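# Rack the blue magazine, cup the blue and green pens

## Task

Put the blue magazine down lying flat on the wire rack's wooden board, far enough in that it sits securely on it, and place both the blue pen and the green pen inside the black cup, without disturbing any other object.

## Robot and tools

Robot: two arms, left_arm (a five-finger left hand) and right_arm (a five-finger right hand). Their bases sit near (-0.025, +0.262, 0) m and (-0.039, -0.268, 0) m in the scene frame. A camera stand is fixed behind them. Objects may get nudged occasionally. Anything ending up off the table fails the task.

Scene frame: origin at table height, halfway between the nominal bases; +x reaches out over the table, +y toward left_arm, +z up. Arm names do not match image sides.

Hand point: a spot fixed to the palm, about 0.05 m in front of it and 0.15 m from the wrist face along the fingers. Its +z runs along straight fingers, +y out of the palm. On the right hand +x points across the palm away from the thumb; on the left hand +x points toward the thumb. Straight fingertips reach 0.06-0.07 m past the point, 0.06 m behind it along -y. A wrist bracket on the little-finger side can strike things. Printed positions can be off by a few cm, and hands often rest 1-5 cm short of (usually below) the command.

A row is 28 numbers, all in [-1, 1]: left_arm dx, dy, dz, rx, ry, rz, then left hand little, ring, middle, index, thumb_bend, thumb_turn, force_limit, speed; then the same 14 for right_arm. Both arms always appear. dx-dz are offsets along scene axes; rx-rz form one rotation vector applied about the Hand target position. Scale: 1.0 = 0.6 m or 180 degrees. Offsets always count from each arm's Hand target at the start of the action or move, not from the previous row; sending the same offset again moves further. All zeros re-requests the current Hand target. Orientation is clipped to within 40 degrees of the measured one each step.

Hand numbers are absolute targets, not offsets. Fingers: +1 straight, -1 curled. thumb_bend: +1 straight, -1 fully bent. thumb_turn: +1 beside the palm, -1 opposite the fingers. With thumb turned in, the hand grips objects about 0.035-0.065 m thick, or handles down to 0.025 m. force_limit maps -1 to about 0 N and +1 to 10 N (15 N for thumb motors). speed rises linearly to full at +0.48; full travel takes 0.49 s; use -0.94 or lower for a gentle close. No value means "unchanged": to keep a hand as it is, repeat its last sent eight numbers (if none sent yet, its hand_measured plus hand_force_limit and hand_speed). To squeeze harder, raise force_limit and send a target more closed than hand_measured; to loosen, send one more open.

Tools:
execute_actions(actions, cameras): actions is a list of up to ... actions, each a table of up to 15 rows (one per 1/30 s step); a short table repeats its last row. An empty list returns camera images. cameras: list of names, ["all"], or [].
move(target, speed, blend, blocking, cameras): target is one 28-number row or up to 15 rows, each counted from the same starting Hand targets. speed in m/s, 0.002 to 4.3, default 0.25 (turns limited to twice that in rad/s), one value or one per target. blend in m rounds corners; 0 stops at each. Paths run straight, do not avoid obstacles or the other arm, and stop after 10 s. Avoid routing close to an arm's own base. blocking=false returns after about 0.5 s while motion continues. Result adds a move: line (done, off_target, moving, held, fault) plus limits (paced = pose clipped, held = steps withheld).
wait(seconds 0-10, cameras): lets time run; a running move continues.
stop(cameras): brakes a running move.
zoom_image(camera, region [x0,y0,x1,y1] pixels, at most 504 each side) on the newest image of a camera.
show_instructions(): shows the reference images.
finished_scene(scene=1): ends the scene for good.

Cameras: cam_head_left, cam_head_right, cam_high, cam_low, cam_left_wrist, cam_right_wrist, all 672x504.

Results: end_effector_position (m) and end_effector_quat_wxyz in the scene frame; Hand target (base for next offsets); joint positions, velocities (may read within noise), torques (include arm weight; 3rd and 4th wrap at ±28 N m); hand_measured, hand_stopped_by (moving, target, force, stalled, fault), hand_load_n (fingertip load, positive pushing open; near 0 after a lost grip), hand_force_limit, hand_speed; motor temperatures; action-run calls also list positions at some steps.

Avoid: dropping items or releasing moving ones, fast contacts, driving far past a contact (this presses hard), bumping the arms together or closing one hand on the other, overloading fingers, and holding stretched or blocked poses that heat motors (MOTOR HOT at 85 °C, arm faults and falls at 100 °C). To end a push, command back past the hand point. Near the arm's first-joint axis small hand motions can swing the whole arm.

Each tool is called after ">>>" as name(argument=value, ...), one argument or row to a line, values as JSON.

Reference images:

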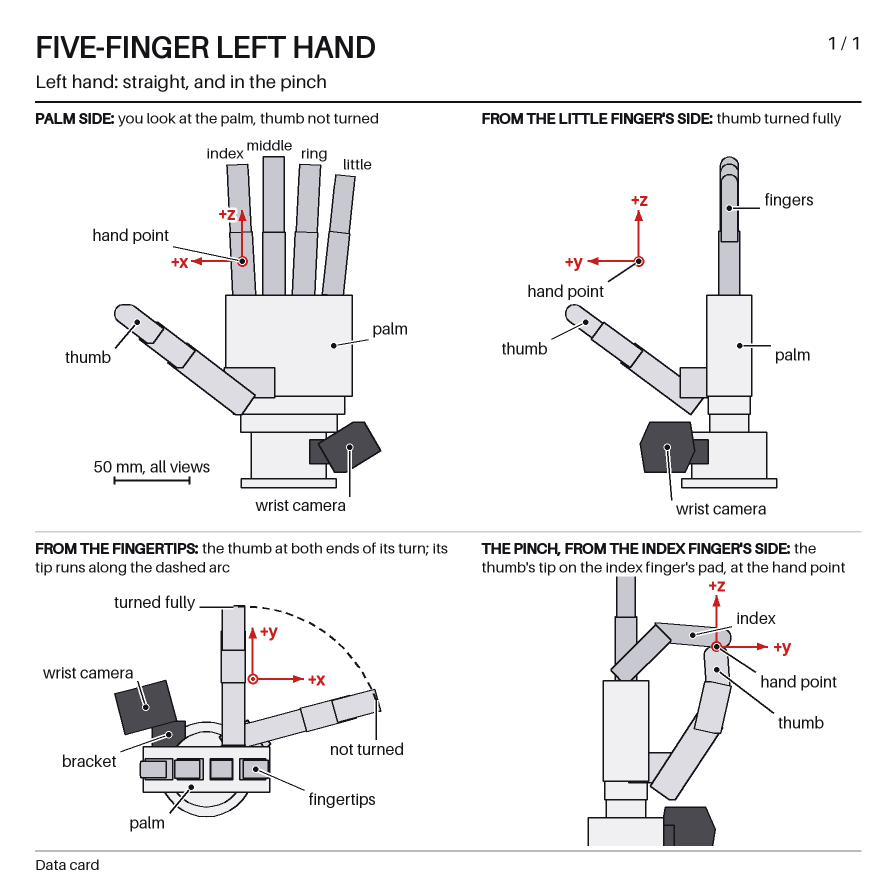

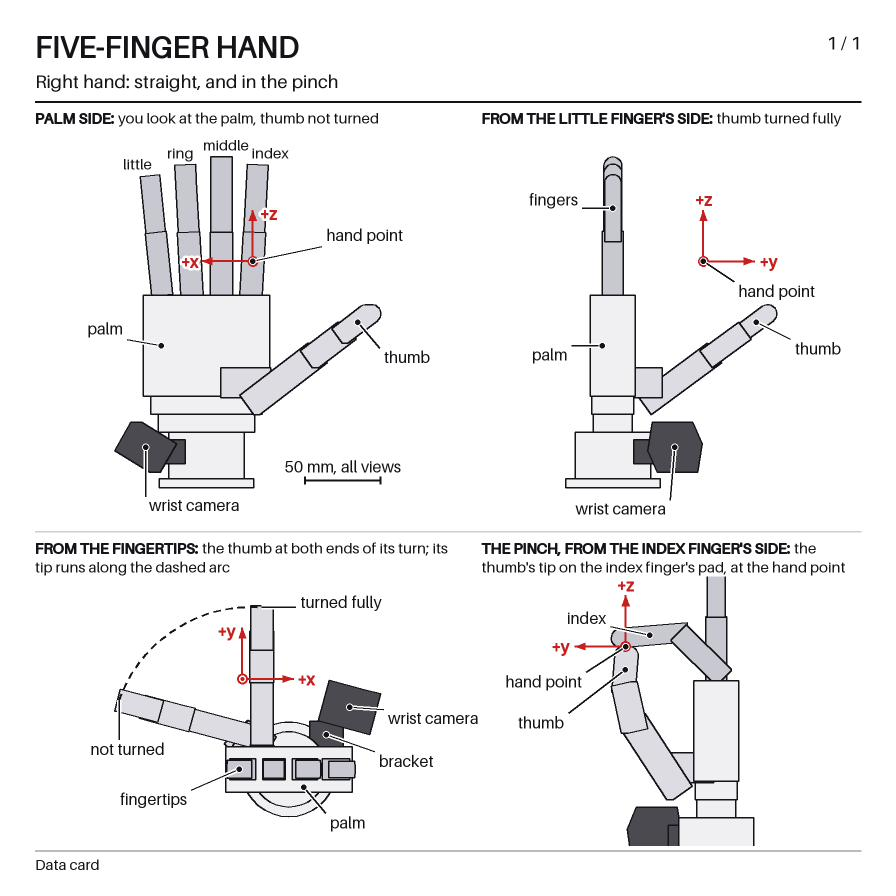

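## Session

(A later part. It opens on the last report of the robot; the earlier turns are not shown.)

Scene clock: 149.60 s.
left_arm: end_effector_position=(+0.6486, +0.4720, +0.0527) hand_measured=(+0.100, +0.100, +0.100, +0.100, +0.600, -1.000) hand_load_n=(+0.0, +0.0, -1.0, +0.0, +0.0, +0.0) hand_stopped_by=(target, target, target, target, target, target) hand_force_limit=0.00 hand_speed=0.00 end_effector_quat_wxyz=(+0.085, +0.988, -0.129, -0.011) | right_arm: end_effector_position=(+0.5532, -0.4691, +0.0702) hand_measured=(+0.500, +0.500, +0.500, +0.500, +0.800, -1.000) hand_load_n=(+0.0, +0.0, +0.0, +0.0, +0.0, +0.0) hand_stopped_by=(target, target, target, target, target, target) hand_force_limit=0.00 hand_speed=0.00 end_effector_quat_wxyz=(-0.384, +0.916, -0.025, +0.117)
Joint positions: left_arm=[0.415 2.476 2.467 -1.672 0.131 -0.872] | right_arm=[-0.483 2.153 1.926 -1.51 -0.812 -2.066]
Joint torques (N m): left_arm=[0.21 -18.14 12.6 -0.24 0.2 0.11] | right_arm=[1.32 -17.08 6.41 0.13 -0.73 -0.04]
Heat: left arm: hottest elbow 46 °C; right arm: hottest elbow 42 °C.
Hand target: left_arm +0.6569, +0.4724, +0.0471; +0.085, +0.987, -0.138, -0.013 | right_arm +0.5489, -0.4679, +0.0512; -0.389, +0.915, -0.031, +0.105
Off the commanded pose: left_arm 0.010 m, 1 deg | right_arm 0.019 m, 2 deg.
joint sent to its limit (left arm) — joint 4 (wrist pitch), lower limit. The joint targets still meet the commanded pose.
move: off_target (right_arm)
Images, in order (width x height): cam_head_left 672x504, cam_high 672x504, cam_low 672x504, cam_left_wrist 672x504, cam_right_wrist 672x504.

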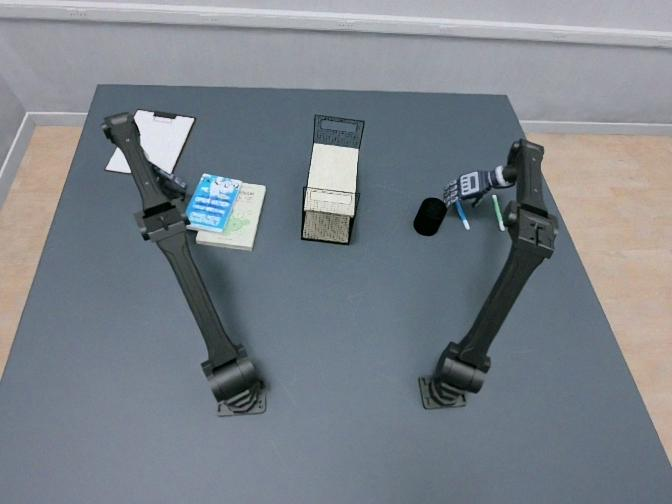

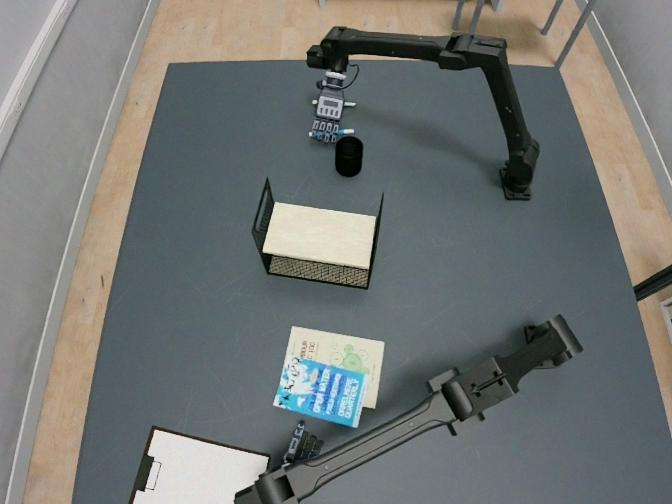

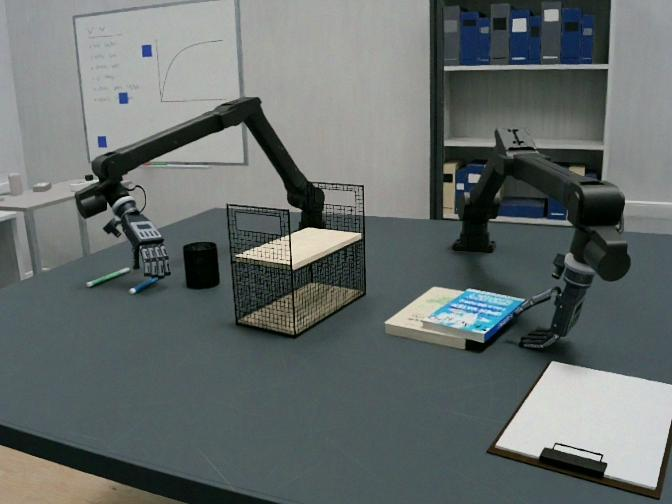

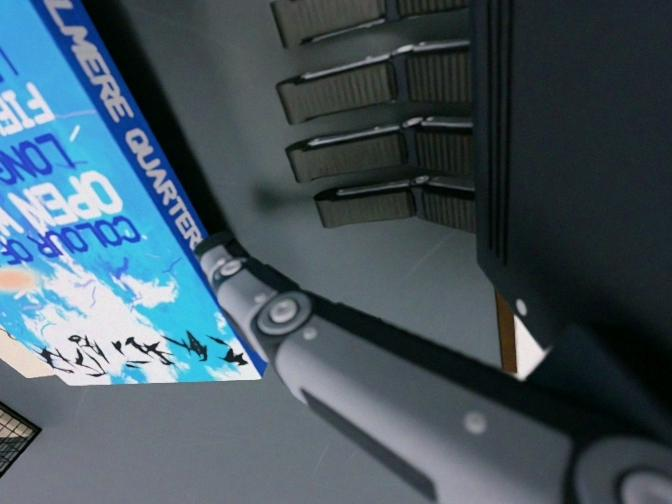

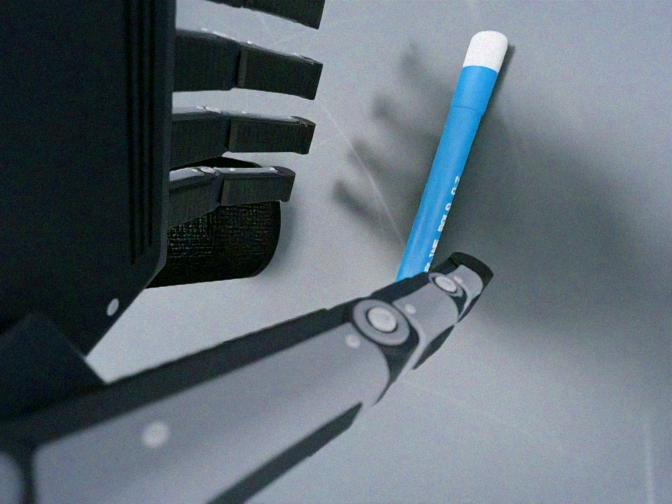

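>>> move(
  target=[0,0,-0.03,0,0,0,0.1,0.1,0.1,0.1,0.6,-1,0,0, 0,-0.003,-0.045,0,0,0,0.4,0.4,0.4,0.4,0.7,-1,0,0],
  speed=0.1,
  cameras=["cam_low","cam_left_wrist","cam_right_wrist"],
)

>>> zoom_image(
  camera="cam_low",
  region=[470, 260, 620, 370],
)

>>> zoom_image(
  camera="cam_low",
  region=[80, 200, 230, 310],
)

Scene clock: 158.43 s.
left_arm: end_effector_position=(+0.6495, +0.4721, +0.0513) hand_measured=(+0.100, +0.100, +0.100, +0.100, +0.600, -1.000) hand_load_n=(+0.0, +0.0, -2.5, -0.5, -0.5, +0.0) hand_stopped_by=(target, target, target, target, target, target) hand_force_limit=0.00 hand_speed=0.00 end_effector_quat_wxyz=(+0.085, +0.988, -0.131, -0.010) | right_arm: end_effector_position=(+0.5546, -0.4699, +0.0501) hand_measured=(+0.400, +0.400, +0.400, +0.400, +0.700, -1.000) hand_load_n=(+0.0, +0.0, +0.0, +0.5, +0.0, +0.0) hand_stopped_by=(target, target, target, target, target, target) hand_force_limit=0.00 hand_speed=0.00 end_effector_quat_wxyz=(-0.382, +0.916, -0.024, +0.120)
Joint positions: left_arm=[0.415 2.48 2.47 -1.669 0.133 -0.868] | right_arm=[-0.483 2.166 1.895 -1.458 -0.812 -2.066]
Joint torques (N m): left_arm=[0.21 -16.67 11.74 0.18 0.1 0.08] | right_arm=[0.79 -16.09 6.35 0.2 -0.71 -0.06]
Heat: left arm: hottest elbow 46 °C; right arm: hottest elbow 42 °C.
Hand target: left_arm +0.6569, +0.4724, +0.0292; +0.085, +0.987, -0.138, -0.013 | right_arm +0.5490, -0.4697, +0.0244; -0.389, +0.915, -0.031, +0.105
Off the commanded pose: left_arm 0.023 m, 1 deg | right_arm 0.027 m, 2 deg.
move: off_target (left_arm, right_arm)
Images, in order (width x height): cam_low 672x504, cam_left_wrist 672x504, cam_right_wrist 672x504.

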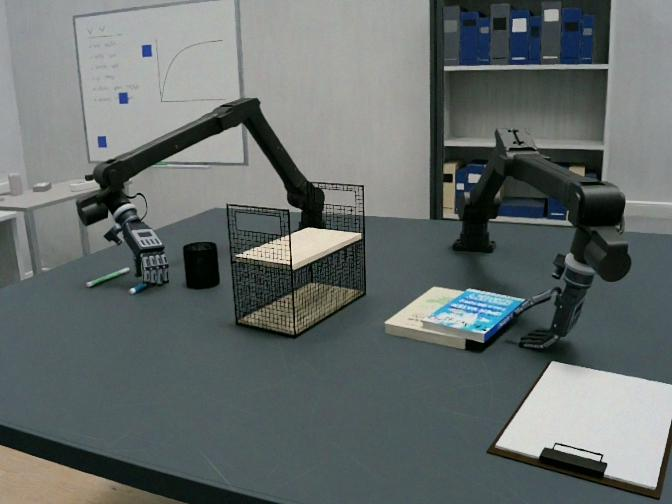

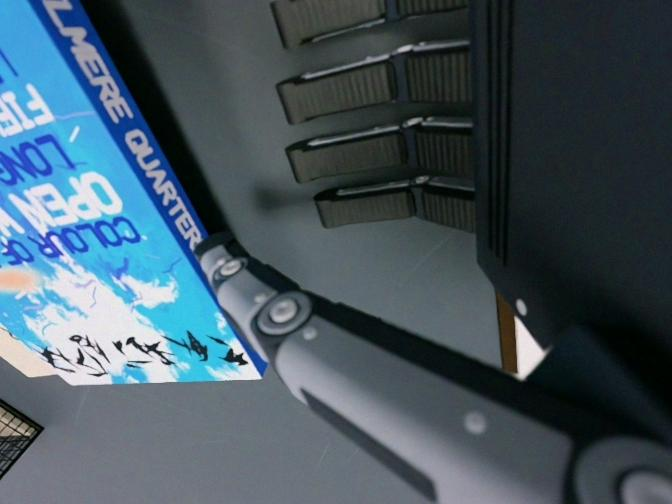

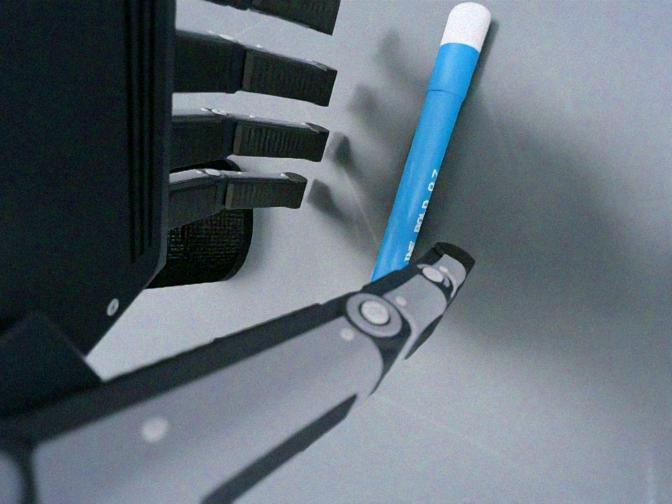

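Scaled by 3.360.

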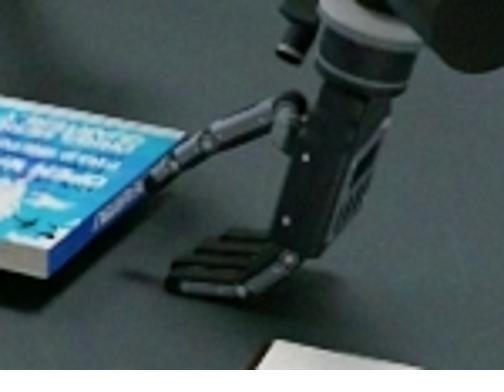

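Scaled by 3.360.

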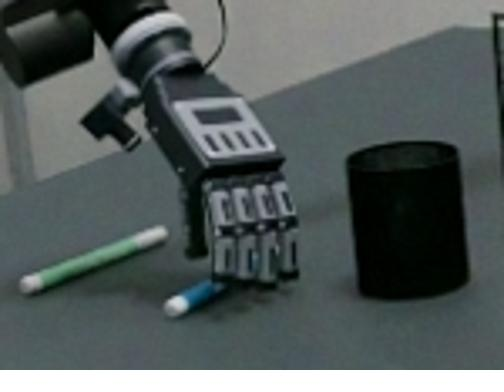

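>>> move(
  target=[
    [0,0,0.043,0,0,0,0.1,0.1,0.1,0.1,0.6,-1,0,0, 0,0,-0.01,0,0,0,0.3,0.3,0.3,0.3,0.6,-1,0,-0.3],
    [-0.0215,-0.08,0.043,0,0,0,0.1,0.1,0.1,0.1,0.6,-1,0,0, 0,0,-0.02,0,0,0,0.2,0.2,0.2,0.2,0.5,-1,0,-0.3],
  ],
  speed=0.08,
  cameras=["cam_low","cam_left_wrist","cam_right_wrist"],
)

>>> zoom_image(
  camera="cam_low",
  region=[470, 260, 620, 370],
)

>>> zoom_image(
  camera="cam_low",
  region=[80, 200, 230, 310],
)

Scene clock: 164.00 s.
left_arm: end_effector_position=(+0.6394, +0.4361, +0.0509) hand_measured=(+0.100, +0.100, +0.100, +0.100, +0.600, -1.000) hand_load_n=(+0.0, +0.0, -1.5, -1.0, +0.0, +0.0) hand_stopped_by=(target, target, target, target, target, target) hand_force_limit=0.00 hand_speed=0.00 end_effector_quat_wxyz=(+0.088, +0.987, -0.135, -0.017) | right_arm: end_effector_position=(+0.5565, -0.4707, +0.0430) hand_measured=(+0.200, +0.200, +0.200, +0.200, +0.500, -1.000) hand_load_n=(+0.0, +0.0, +0.0, +0.0, +0.0, +0.0) hand_stopped_by=(target, target, target, target, target, target) hand_force_limit=0.00 hand_speed=-0.30 end_effector_quat_wxyz=(-0.381, +0.916, -0.022, +0.124)
Joint positions: left_arm=[0.375 2.39 2.299 -1.6 0.135 -0.899] | right_arm=[-0.483 2.172 1.886 -1.435 -0.813 -2.066]
Joint torques (N m): left_arm=[-0.91 -20.66 8.18 0.18 0.24 -0.11] | right_arm=[0.91 -15.74 6.13 0.24 -0.71 -0.05]
Heat: left arm: hottest elbow 46 °C; right arm: hottest elbow 41 °C.
Hand target: left_arm +0.6441, +0.4244, +0.0550; +0.085, +0.987, -0.139, -0.013 | right_arm +0.5489, -0.4696, +0.0125; -0.389, +0.915, -0.031, +0.105
Off the commanded pose: left_arm 0.013 m, 1 deg | right_arm 0.032 m, 3 deg.
move: off_target (left_arm, right_arm); target 2's new numbers were sent with right_arm's hand 0.032 m and 3 deg from that target
Images, in order (width x height): cam_low 672x504, cam_left_wrist 672x504, cam_right_wrist 672x504.

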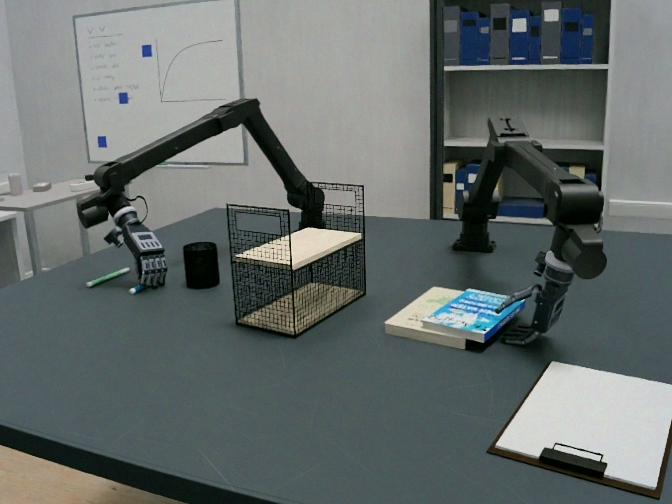

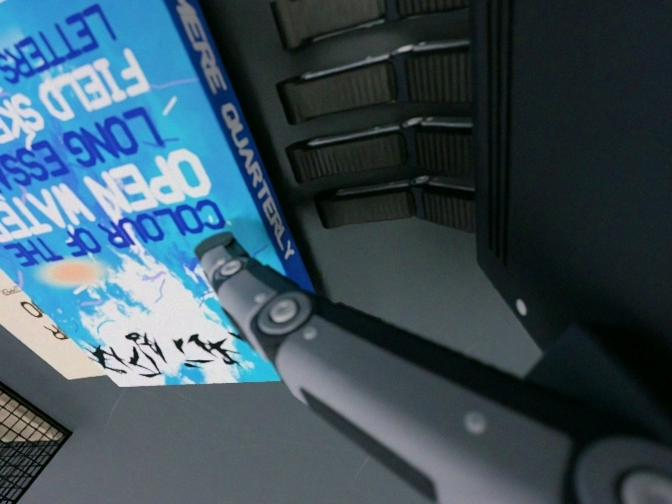

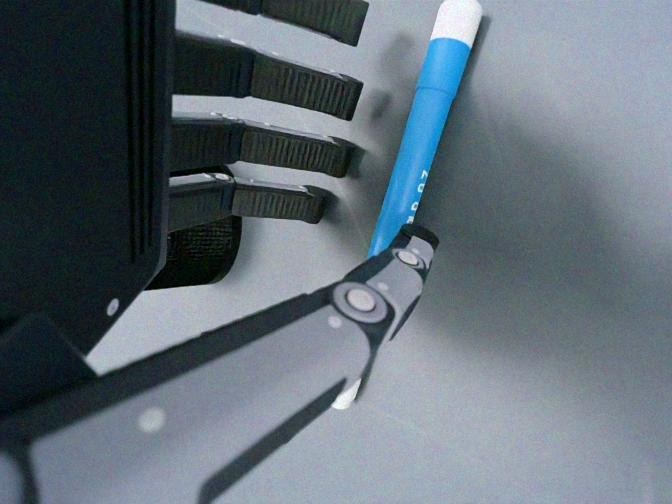

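Scaled by 3.360.

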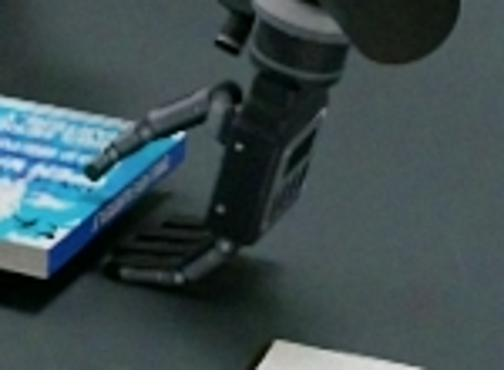

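Scaled by 3.360.

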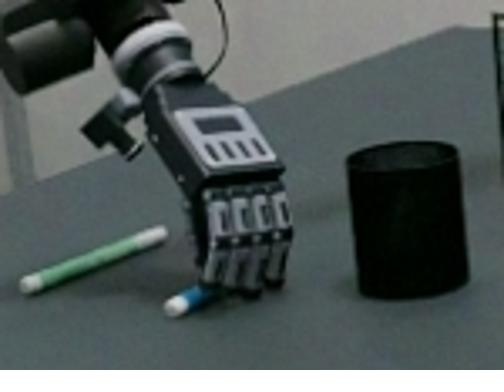

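>>> move(
  target=[
    [-0.0167,-0.065,0.007,0,0,0,0.1,0.1,0.1,0.1,0.6,-1,0,0, 0,0.02,0,0,0,0,-0.15,-0.15,-0.15,-0.15,0.5,-1,0,-0.3],
    [-0.0167,-0.065,0.007,0,0,0,0.1,0.1,0.1,0.1,0.6,-1,0,0, 0,0.02,-0.03,0,0,0,-0.15,-0.15,-0.15,-0.15,0.5,-1,0,-0.3],
  ],
  speed=0.08,
  cameras=["cam_low","cam_left_wrist","cam_right_wrist"],
)

>>> zoom_image(
  camera="cam_low",
  region=[470, 260, 620, 370],
)

>>> zoom_image(
  camera="cam_low",
  region=[80, 200, 230, 310],
)

Scene clock: 170.57 s.
left_arm: end_effector_position=(+0.6296, +0.3944, +0.0504) hand_measured=(+0.100, +0.100, +0.100, +0.100, +0.600, -1.000) hand_load_n=(+0.0, +0.0, -0.5, -1.0, +0.0, +0.0) hand_stopped_by=(target, target, target, target, target, target) hand_force_limit=0.00 hand_speed=0.00 end_effector_quat_wxyz=(+0.089, +0.986, -0.137, -0.021) | right_arm: end_effector_position=(+0.5544, -0.4669, +0.0313) hand_measured=(-0.150, -0.150, -0.150, -0.150, +0.500, -1.000) hand_load_n=(+0.0, +0.0, -2.5, -3.5, +0.0, +0.0) hand_stopped_by=(target, target, target, target, target, target) hand_force_limit=0.00 hand_speed=-0.30 end_effector_quat_wxyz=(-0.383, +0.915, -0.029, +0.125)
Joint positions: left_arm=[0.324 2.306 2.144 -1.53 0.139 -0.946] | right_arm=[-0.481 2.17 1.85 -1.392 -0.82 -2.046]
Joint torques (N m): left_arm=[-0.56 -20.31 8.34 0.17 0.29 -0.11] | right_arm=[1.73 -15.56 4.98 1.18 -0.5 0]
Heat: left arm: hottest elbow 44 °C; right arm: hottest elbow 41 °C.
Hand target: left_arm +0.6341, +0.3853, +0.0592; +0.086, +0.987, -0.139, -0.013 | right_arm +0.5490, -0.4577, -0.0056; -0.389, +0.915, -0.031, +0.105
Off the commanded pose: left_arm 0.013 m, 1 deg | right_arm 0.038 m, 2 deg.
move: off_target (left_arm, right_arm)
Images, in order (width x height): cam_low 672x504, cam_left_wrist 672x504, cam_right_wrist 672x504.

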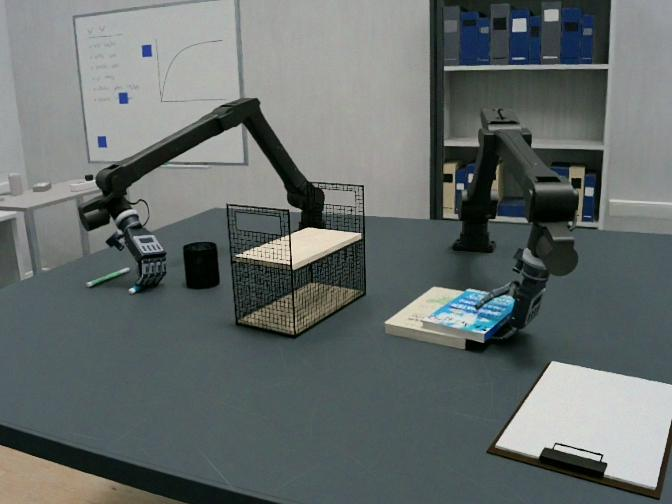

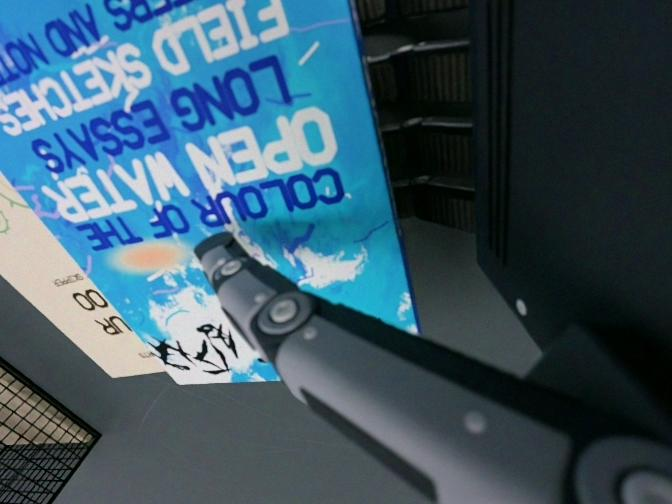

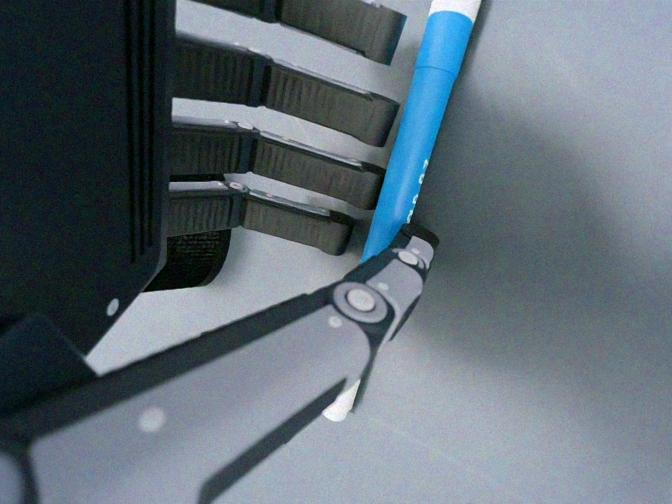

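Scaled by 3.360.

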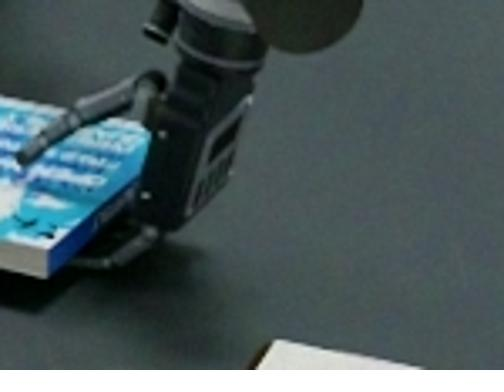

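Scaled by 3.360.

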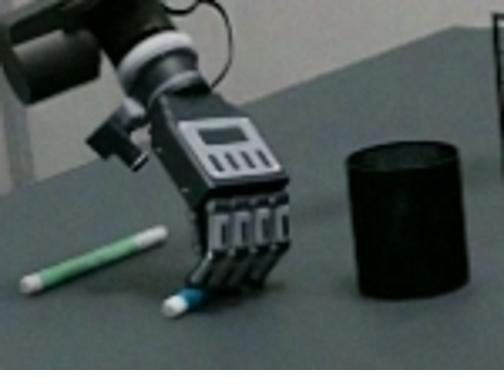

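>>> move(
  target=[
    [-0.0034,-0.013,0.0215,0,0,0,0.1,0.1,0.1,0.1,0.6,-1,0,0, 0,0,0.007,0,0,0,-0.35,-0.35,-0.35,-0.35,0.2,-1,-0.4,-0.5],
    [-0.0034,-0.013,0.0215,0,0,0,0.1,0.1,0.1,0.1,-0.2,-1,0.2,-0.5, 0,0,0.007,0,0,0,-0.6,-0.6,-0.6,-0.6,0,-1,-0.4,-0.6],
  ],
  speed=0.08,
  cameras=["cam_low","cam_left_wrist","cam_right_wrist"],
)

>>> zoom_image(
  camera="cam_low",
  region=[470, 260, 620, 370],
)

>>> zoom_image(
  camera="cam_low",
  region=[80, 200, 230, 310],
)

Scene clock: 175.87 s.
left_arm: end_effector_position=(+0.6283, +0.3892, +0.0537) hand_measured=(+0.100, +0.100, +0.100, +0.100, +0.160, -1.000) hand_load_n=(+4.0, +0.5, +3.0, +0.0, +12.0, +2.5) hand_stopped_by=(target, target, target, target, force, target) hand_force_limit=0.20 hand_speed=-0.50 end_effector_quat_wxyz=(+0.090, +0.986, -0.135, -0.022) | right_arm: end_effector_position=(+0.5558, -0.4667, +0.0292) hand_measured=(-0.600, -0.600, -0.258, -0.324, +0.464, -1.000) hand_load_n=(+0.0, +0.0, +8.5, +2.5, +20.0, +2.0) hand_stopped_by=(target, target, force, force, force, target) hand_force_limit=-0.40 hand_speed=-0.60 end_effector_quat_wxyz=(-0.383, +0.914, -0.028, +0.128)
Joint positions: left_arm=[0.317 2.294 2.131 -1.53 0.14 -0.956] | right_arm=[-0.481 2.17 1.844 -1.378 -0.823 -2.045]
Joint torques (N m): left_arm=[-0.91 -21.01 8.79 -0.34 0.28 -0.12] | right_arm=[2.26 -15.44 5.81 0.32 -0.33 -0.04]
Heat: left arm: hottest elbow 44 °C; right arm: hottest elbow 41 °C.
Hand target: left_arm +0.6319, +0.3774, +0.0720; +0.085, +0.987, -0.139, -0.013 | right_arm +0.5489, -0.4577, -0.0013; -0.389, +0.915, -0.031, +0.105
Off the commanded pose: left_arm 0.022 m, 1 deg | right_arm 0.033 m, 3 deg.
move: off_target (left_arm, right_arm); target 2's new numbers were sent with right_arm's hand 0.033 m and 3 deg from that target
Images, in order (width x height): cam_low 672x504, cam_left_wrist 672x504, cam_right_wrist 672x504.

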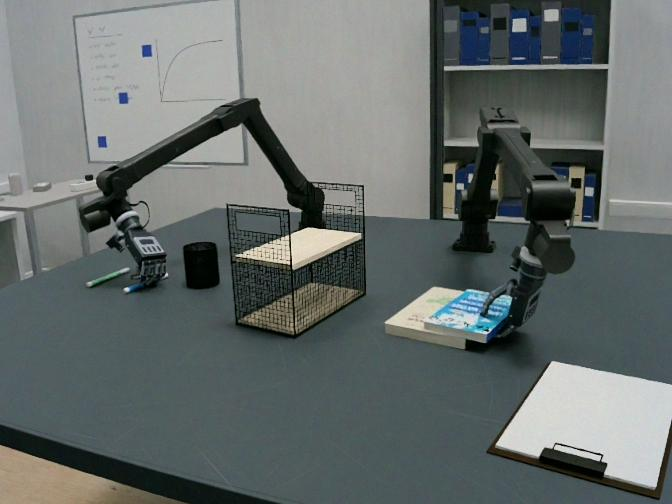

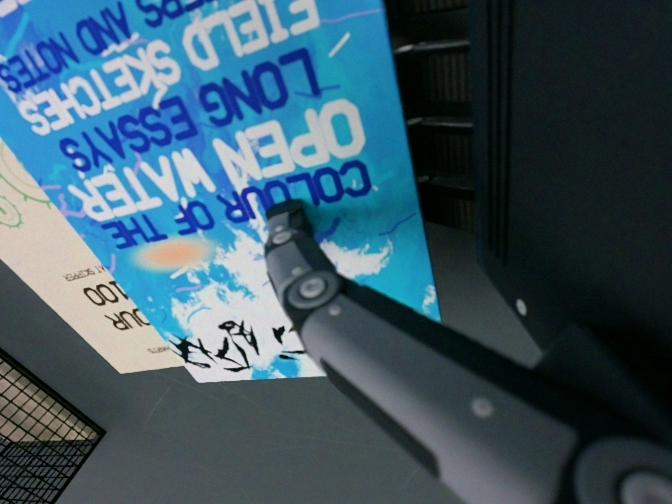

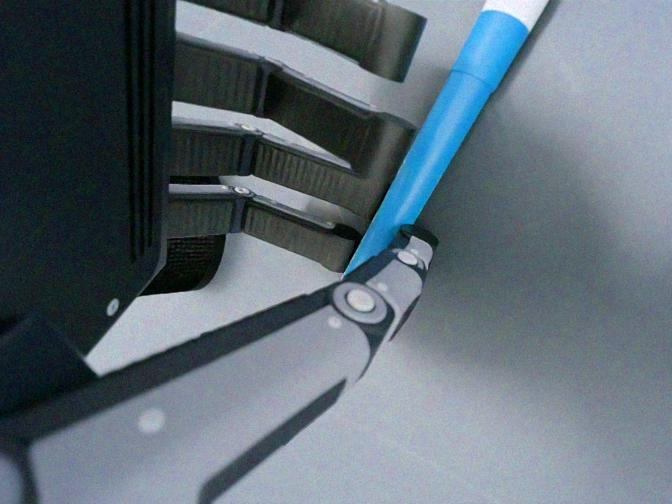

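Scaled by 3.360.

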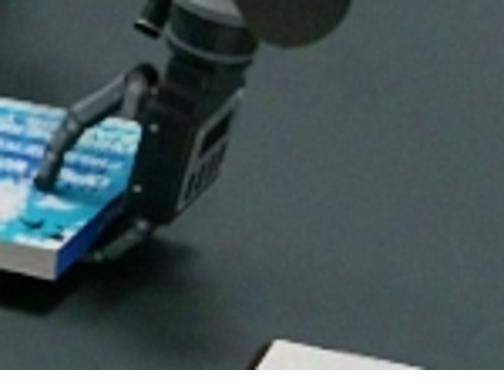

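Scaled by 3.360.

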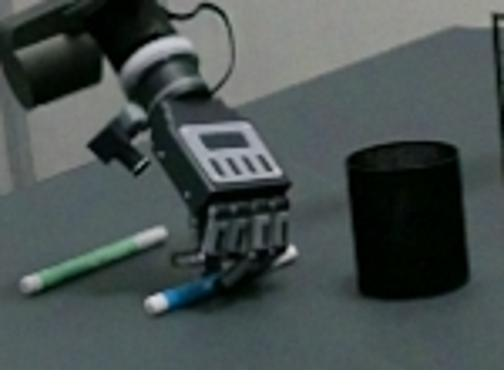

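>>> move(
  target=[0,0,0.07,0,0,0,0.1,0.1,0.1,0.1,-0.2,-1,0.2,-0.5, 0,0,0.12,0,0,0,-0.6,-0.6,-0.6,-0.6,0,-1,-0.4,-0.6],
  speed=0.08,
  cameras=["cam_low","cam_high","cam_left_wrist","cam_right_wrist"],
)

>>> zoom_image(
  camera="cam_low",
  region=[370, 240, 620, 370],
)

>>> zoom_image(
  camera="cam_low",
  region=[80, 200, 230, 310],
)

Scene clock: 181.03 s.
left_arm: end_effector_position=(+0.6153, +0.3849, +0.0628) hand_measured=(+0.100, +0.100, +0.100, +0.100, +0.158, -1.000) hand_load_n=(+2.0, +0.0, +2.5, +0.0, +1.0, +0.0) hand_stopped_by=(target, target, target, target, force, target) hand_force_limit=0.20 hand_speed=-0.50 end_effector_quat_wxyz=(+0.102, +0.985, -0.130, -0.049) | right_arm: end_effector_position=(+0.5299, -0.4540, +0.0453) hand_measured=(-0.600, -0.600, -0.258, -0.324, +0.464, -1.000) hand_load_n=(-0.5, +0.0, +9.0, +2.5, +18.0, +2.5) hand_stopped_by=(target, target, force, force, force, target) hand_force_limit=-0.40 hand_speed=-0.60 end_effector_quat_wxyz=(-0.402, +0.911, -0.048, +0.083)
Joint positions: left_arm=[0.317 2.293 2.146 -1.605 0.138 -0.961] | right_arm=[-0.48 2.155 1.849 -1.505 -0.818 -2.045]
Joint torques (N m): left_arm=[-0.91 -22.48 13.01 -1.05 0.36 -0.06] | right_arm=[2.2 -19.37 11.26 -0.53 -0.58 -0.02]
Motor temperatures (°C): left_arm=[29 36 43 27 25 28] | right_arm=[26 32 40 28 26 26]
Heat: left arm: hottest elbow 43 °C; right arm: hottest elbow 40 °C.
Hand target: left_arm +0.6320, +0.3774, +0.1140; +0.086, +0.987, -0.139, -0.013 | right_arm +0.5490, -0.4576, +0.0706; -0.389, +0.915, -0.031, +0.105
Off the commanded pose: left_arm 0.054 m, 5 deg | right_arm 0.032 m, 4 deg.
move: off_target (left_arm, right_arm)
Images, in order (width x height): cam_high 672x504, cam_low 672x504, cam_left_wrist 672x504, cam_right_wrist 672x504.

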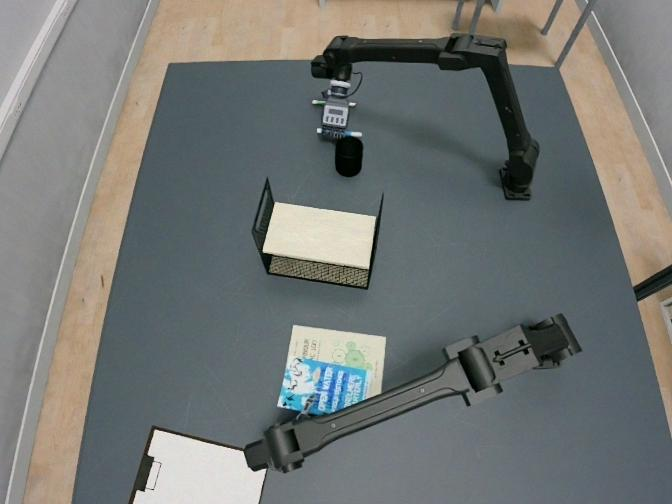

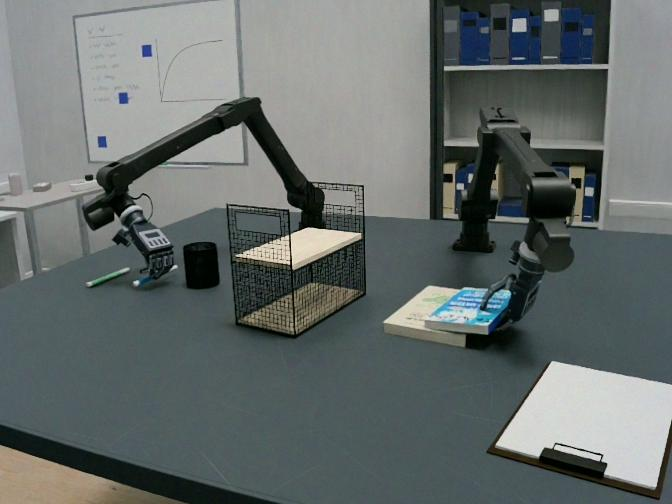

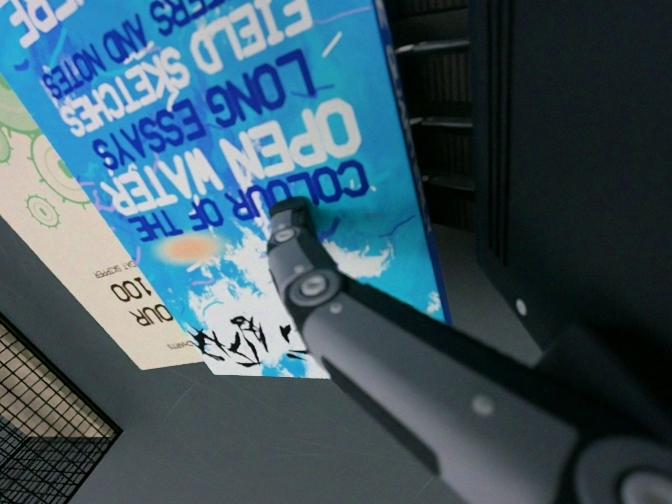

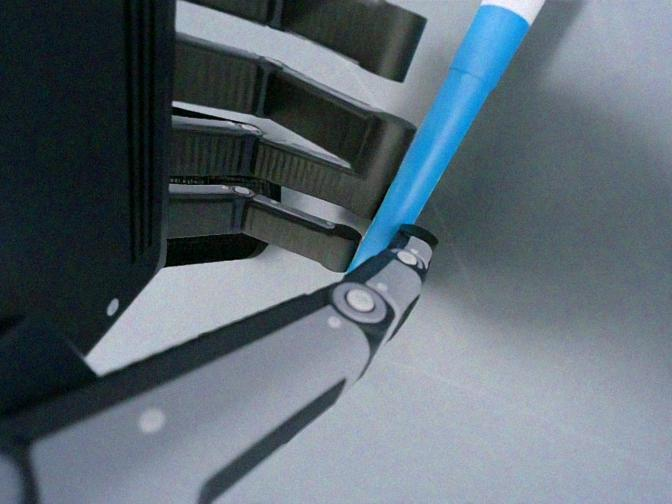

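Scaled by 2.016.

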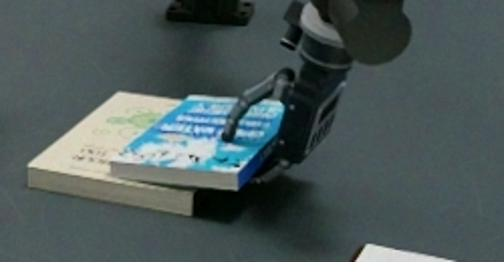

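Scaled by 3.360.

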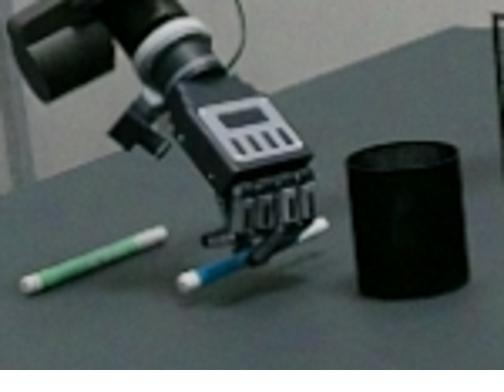

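>>> move(
  target=[0,0,0,0,0,0,0.1,0.1,0.1,0.1,-0.3,-1,0.1,-0.7, 0,0,0,0,0,0,-0.6,-0.6,-0.6,-0.6,0.476,-1,-0.4,-0.6],
  speed=0.08,
  cameras=["cam_low","cam_head_left","cam_left_wrist","cam_right_wrist"],
)

>>> zoom_image(
  camera="cam_low",
  region=[370, 240, 620, 370],
)

Scene clock: 184.07 s.
left_arm: end_effector_position=(+0.6151, +0.3848, +0.0641) hand_measured=(+0.100, +0.100, +0.100, +0.100, +0.108, -1.000) hand_load_n=(+2.5, +0.5, +3.0, +0.5, +6.0, +1.5) hand_stopped_by=(target, target, target, target, force, target) hand_force_limit=0.10 hand_speed=-0.70 end_effector_quat_wxyz=(+0.102, +0.985, -0.130, -0.049) | right_arm: end_effector_position=(+0.5298, -0.4540, +0.0453) hand_measured=(-0.600, -0.600, -0.258, -0.324, +0.480, -1.000) hand_load_n=(+0.0, +0.0, +6.5, +1.0, +11.0, +2.5) hand_stopped_by=(target, target, force, force, force, target) hand_force_limit=-0.40 hand_speed=-0.60 end_effector_quat_wxyz=(-0.402, +0.911, -0.049, +0.083)
Joint positions: left_arm=[0.317 2.291 2.146 -1.606 0.138 -0.961] | right_arm=[-0.48 2.155 1.849 -1.506 -0.818 -2.045]
Joint torques (N m): left_arm=[-0.85 -22.36 13.04 -0.96 0.36 -0.06] | right_arm=[1.61 -19.25 11.26 -0.73 -0.59 -0.05]
Heat: left arm: hottest elbow 44 °C; right arm: hottest elbow 41 °C.
Hand target: left_arm +0.6320, +0.3774, +0.1142; +0.085, +0.987, -0.139, -0.013 | right_arm +0.5490, -0.4575, +0.0706; -0.389, +0.915, -0.031, +0.105
Off the commanded pose: left_arm 0.053 m, 5 deg | right_arm 0.032 m, 4 deg.
move: off_target (left_arm, right_arm)
Images, in order (width x height): cam_head_left 672x504, cam_low 672x504, cam_left_wrist 672x504, cam_right_wrist 672x504.

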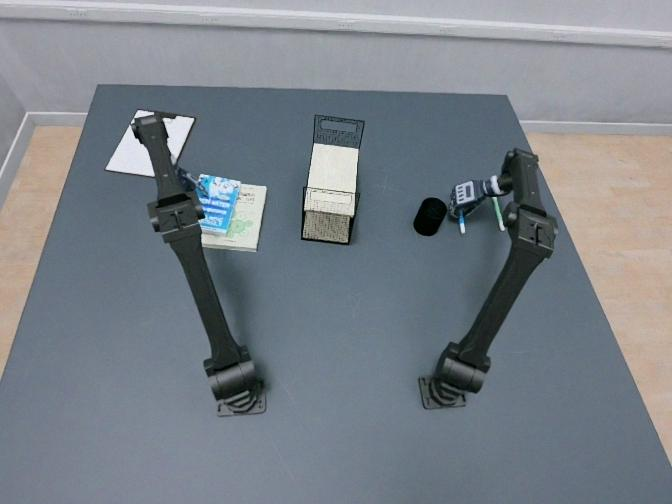

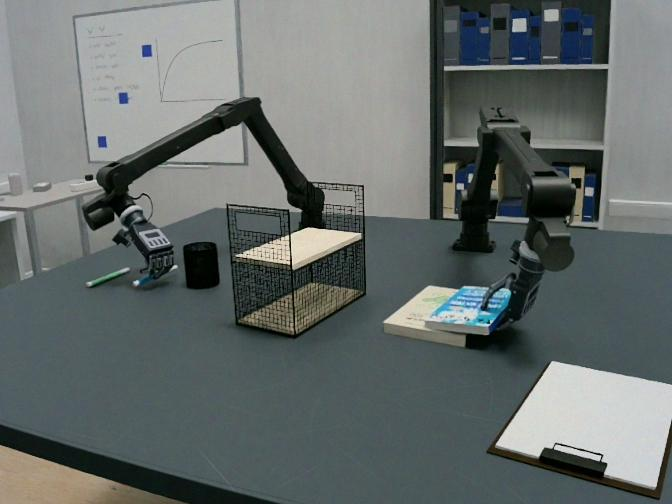

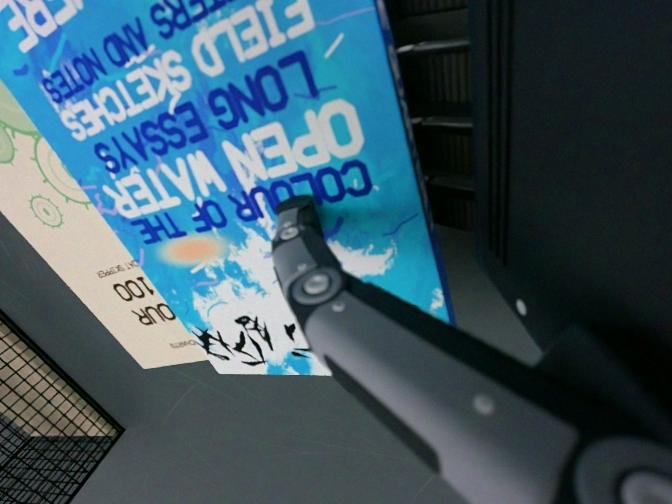

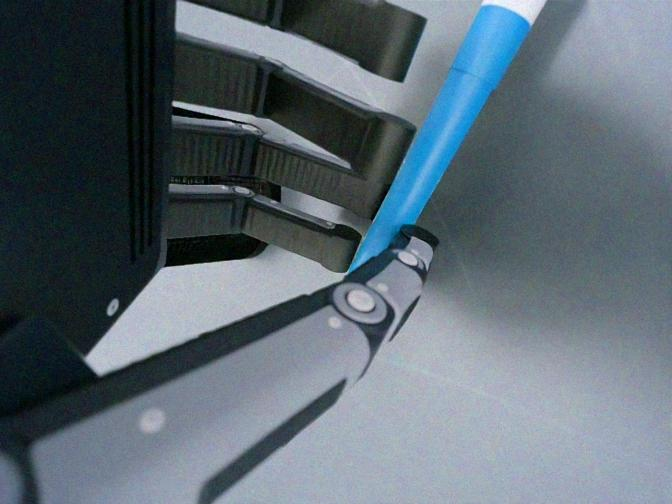

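Scaled by 2.016.

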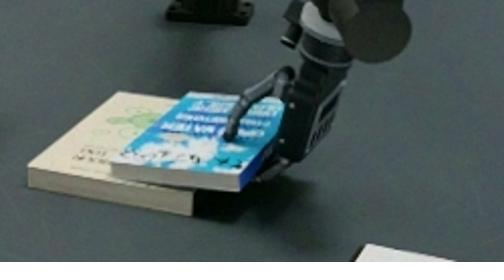

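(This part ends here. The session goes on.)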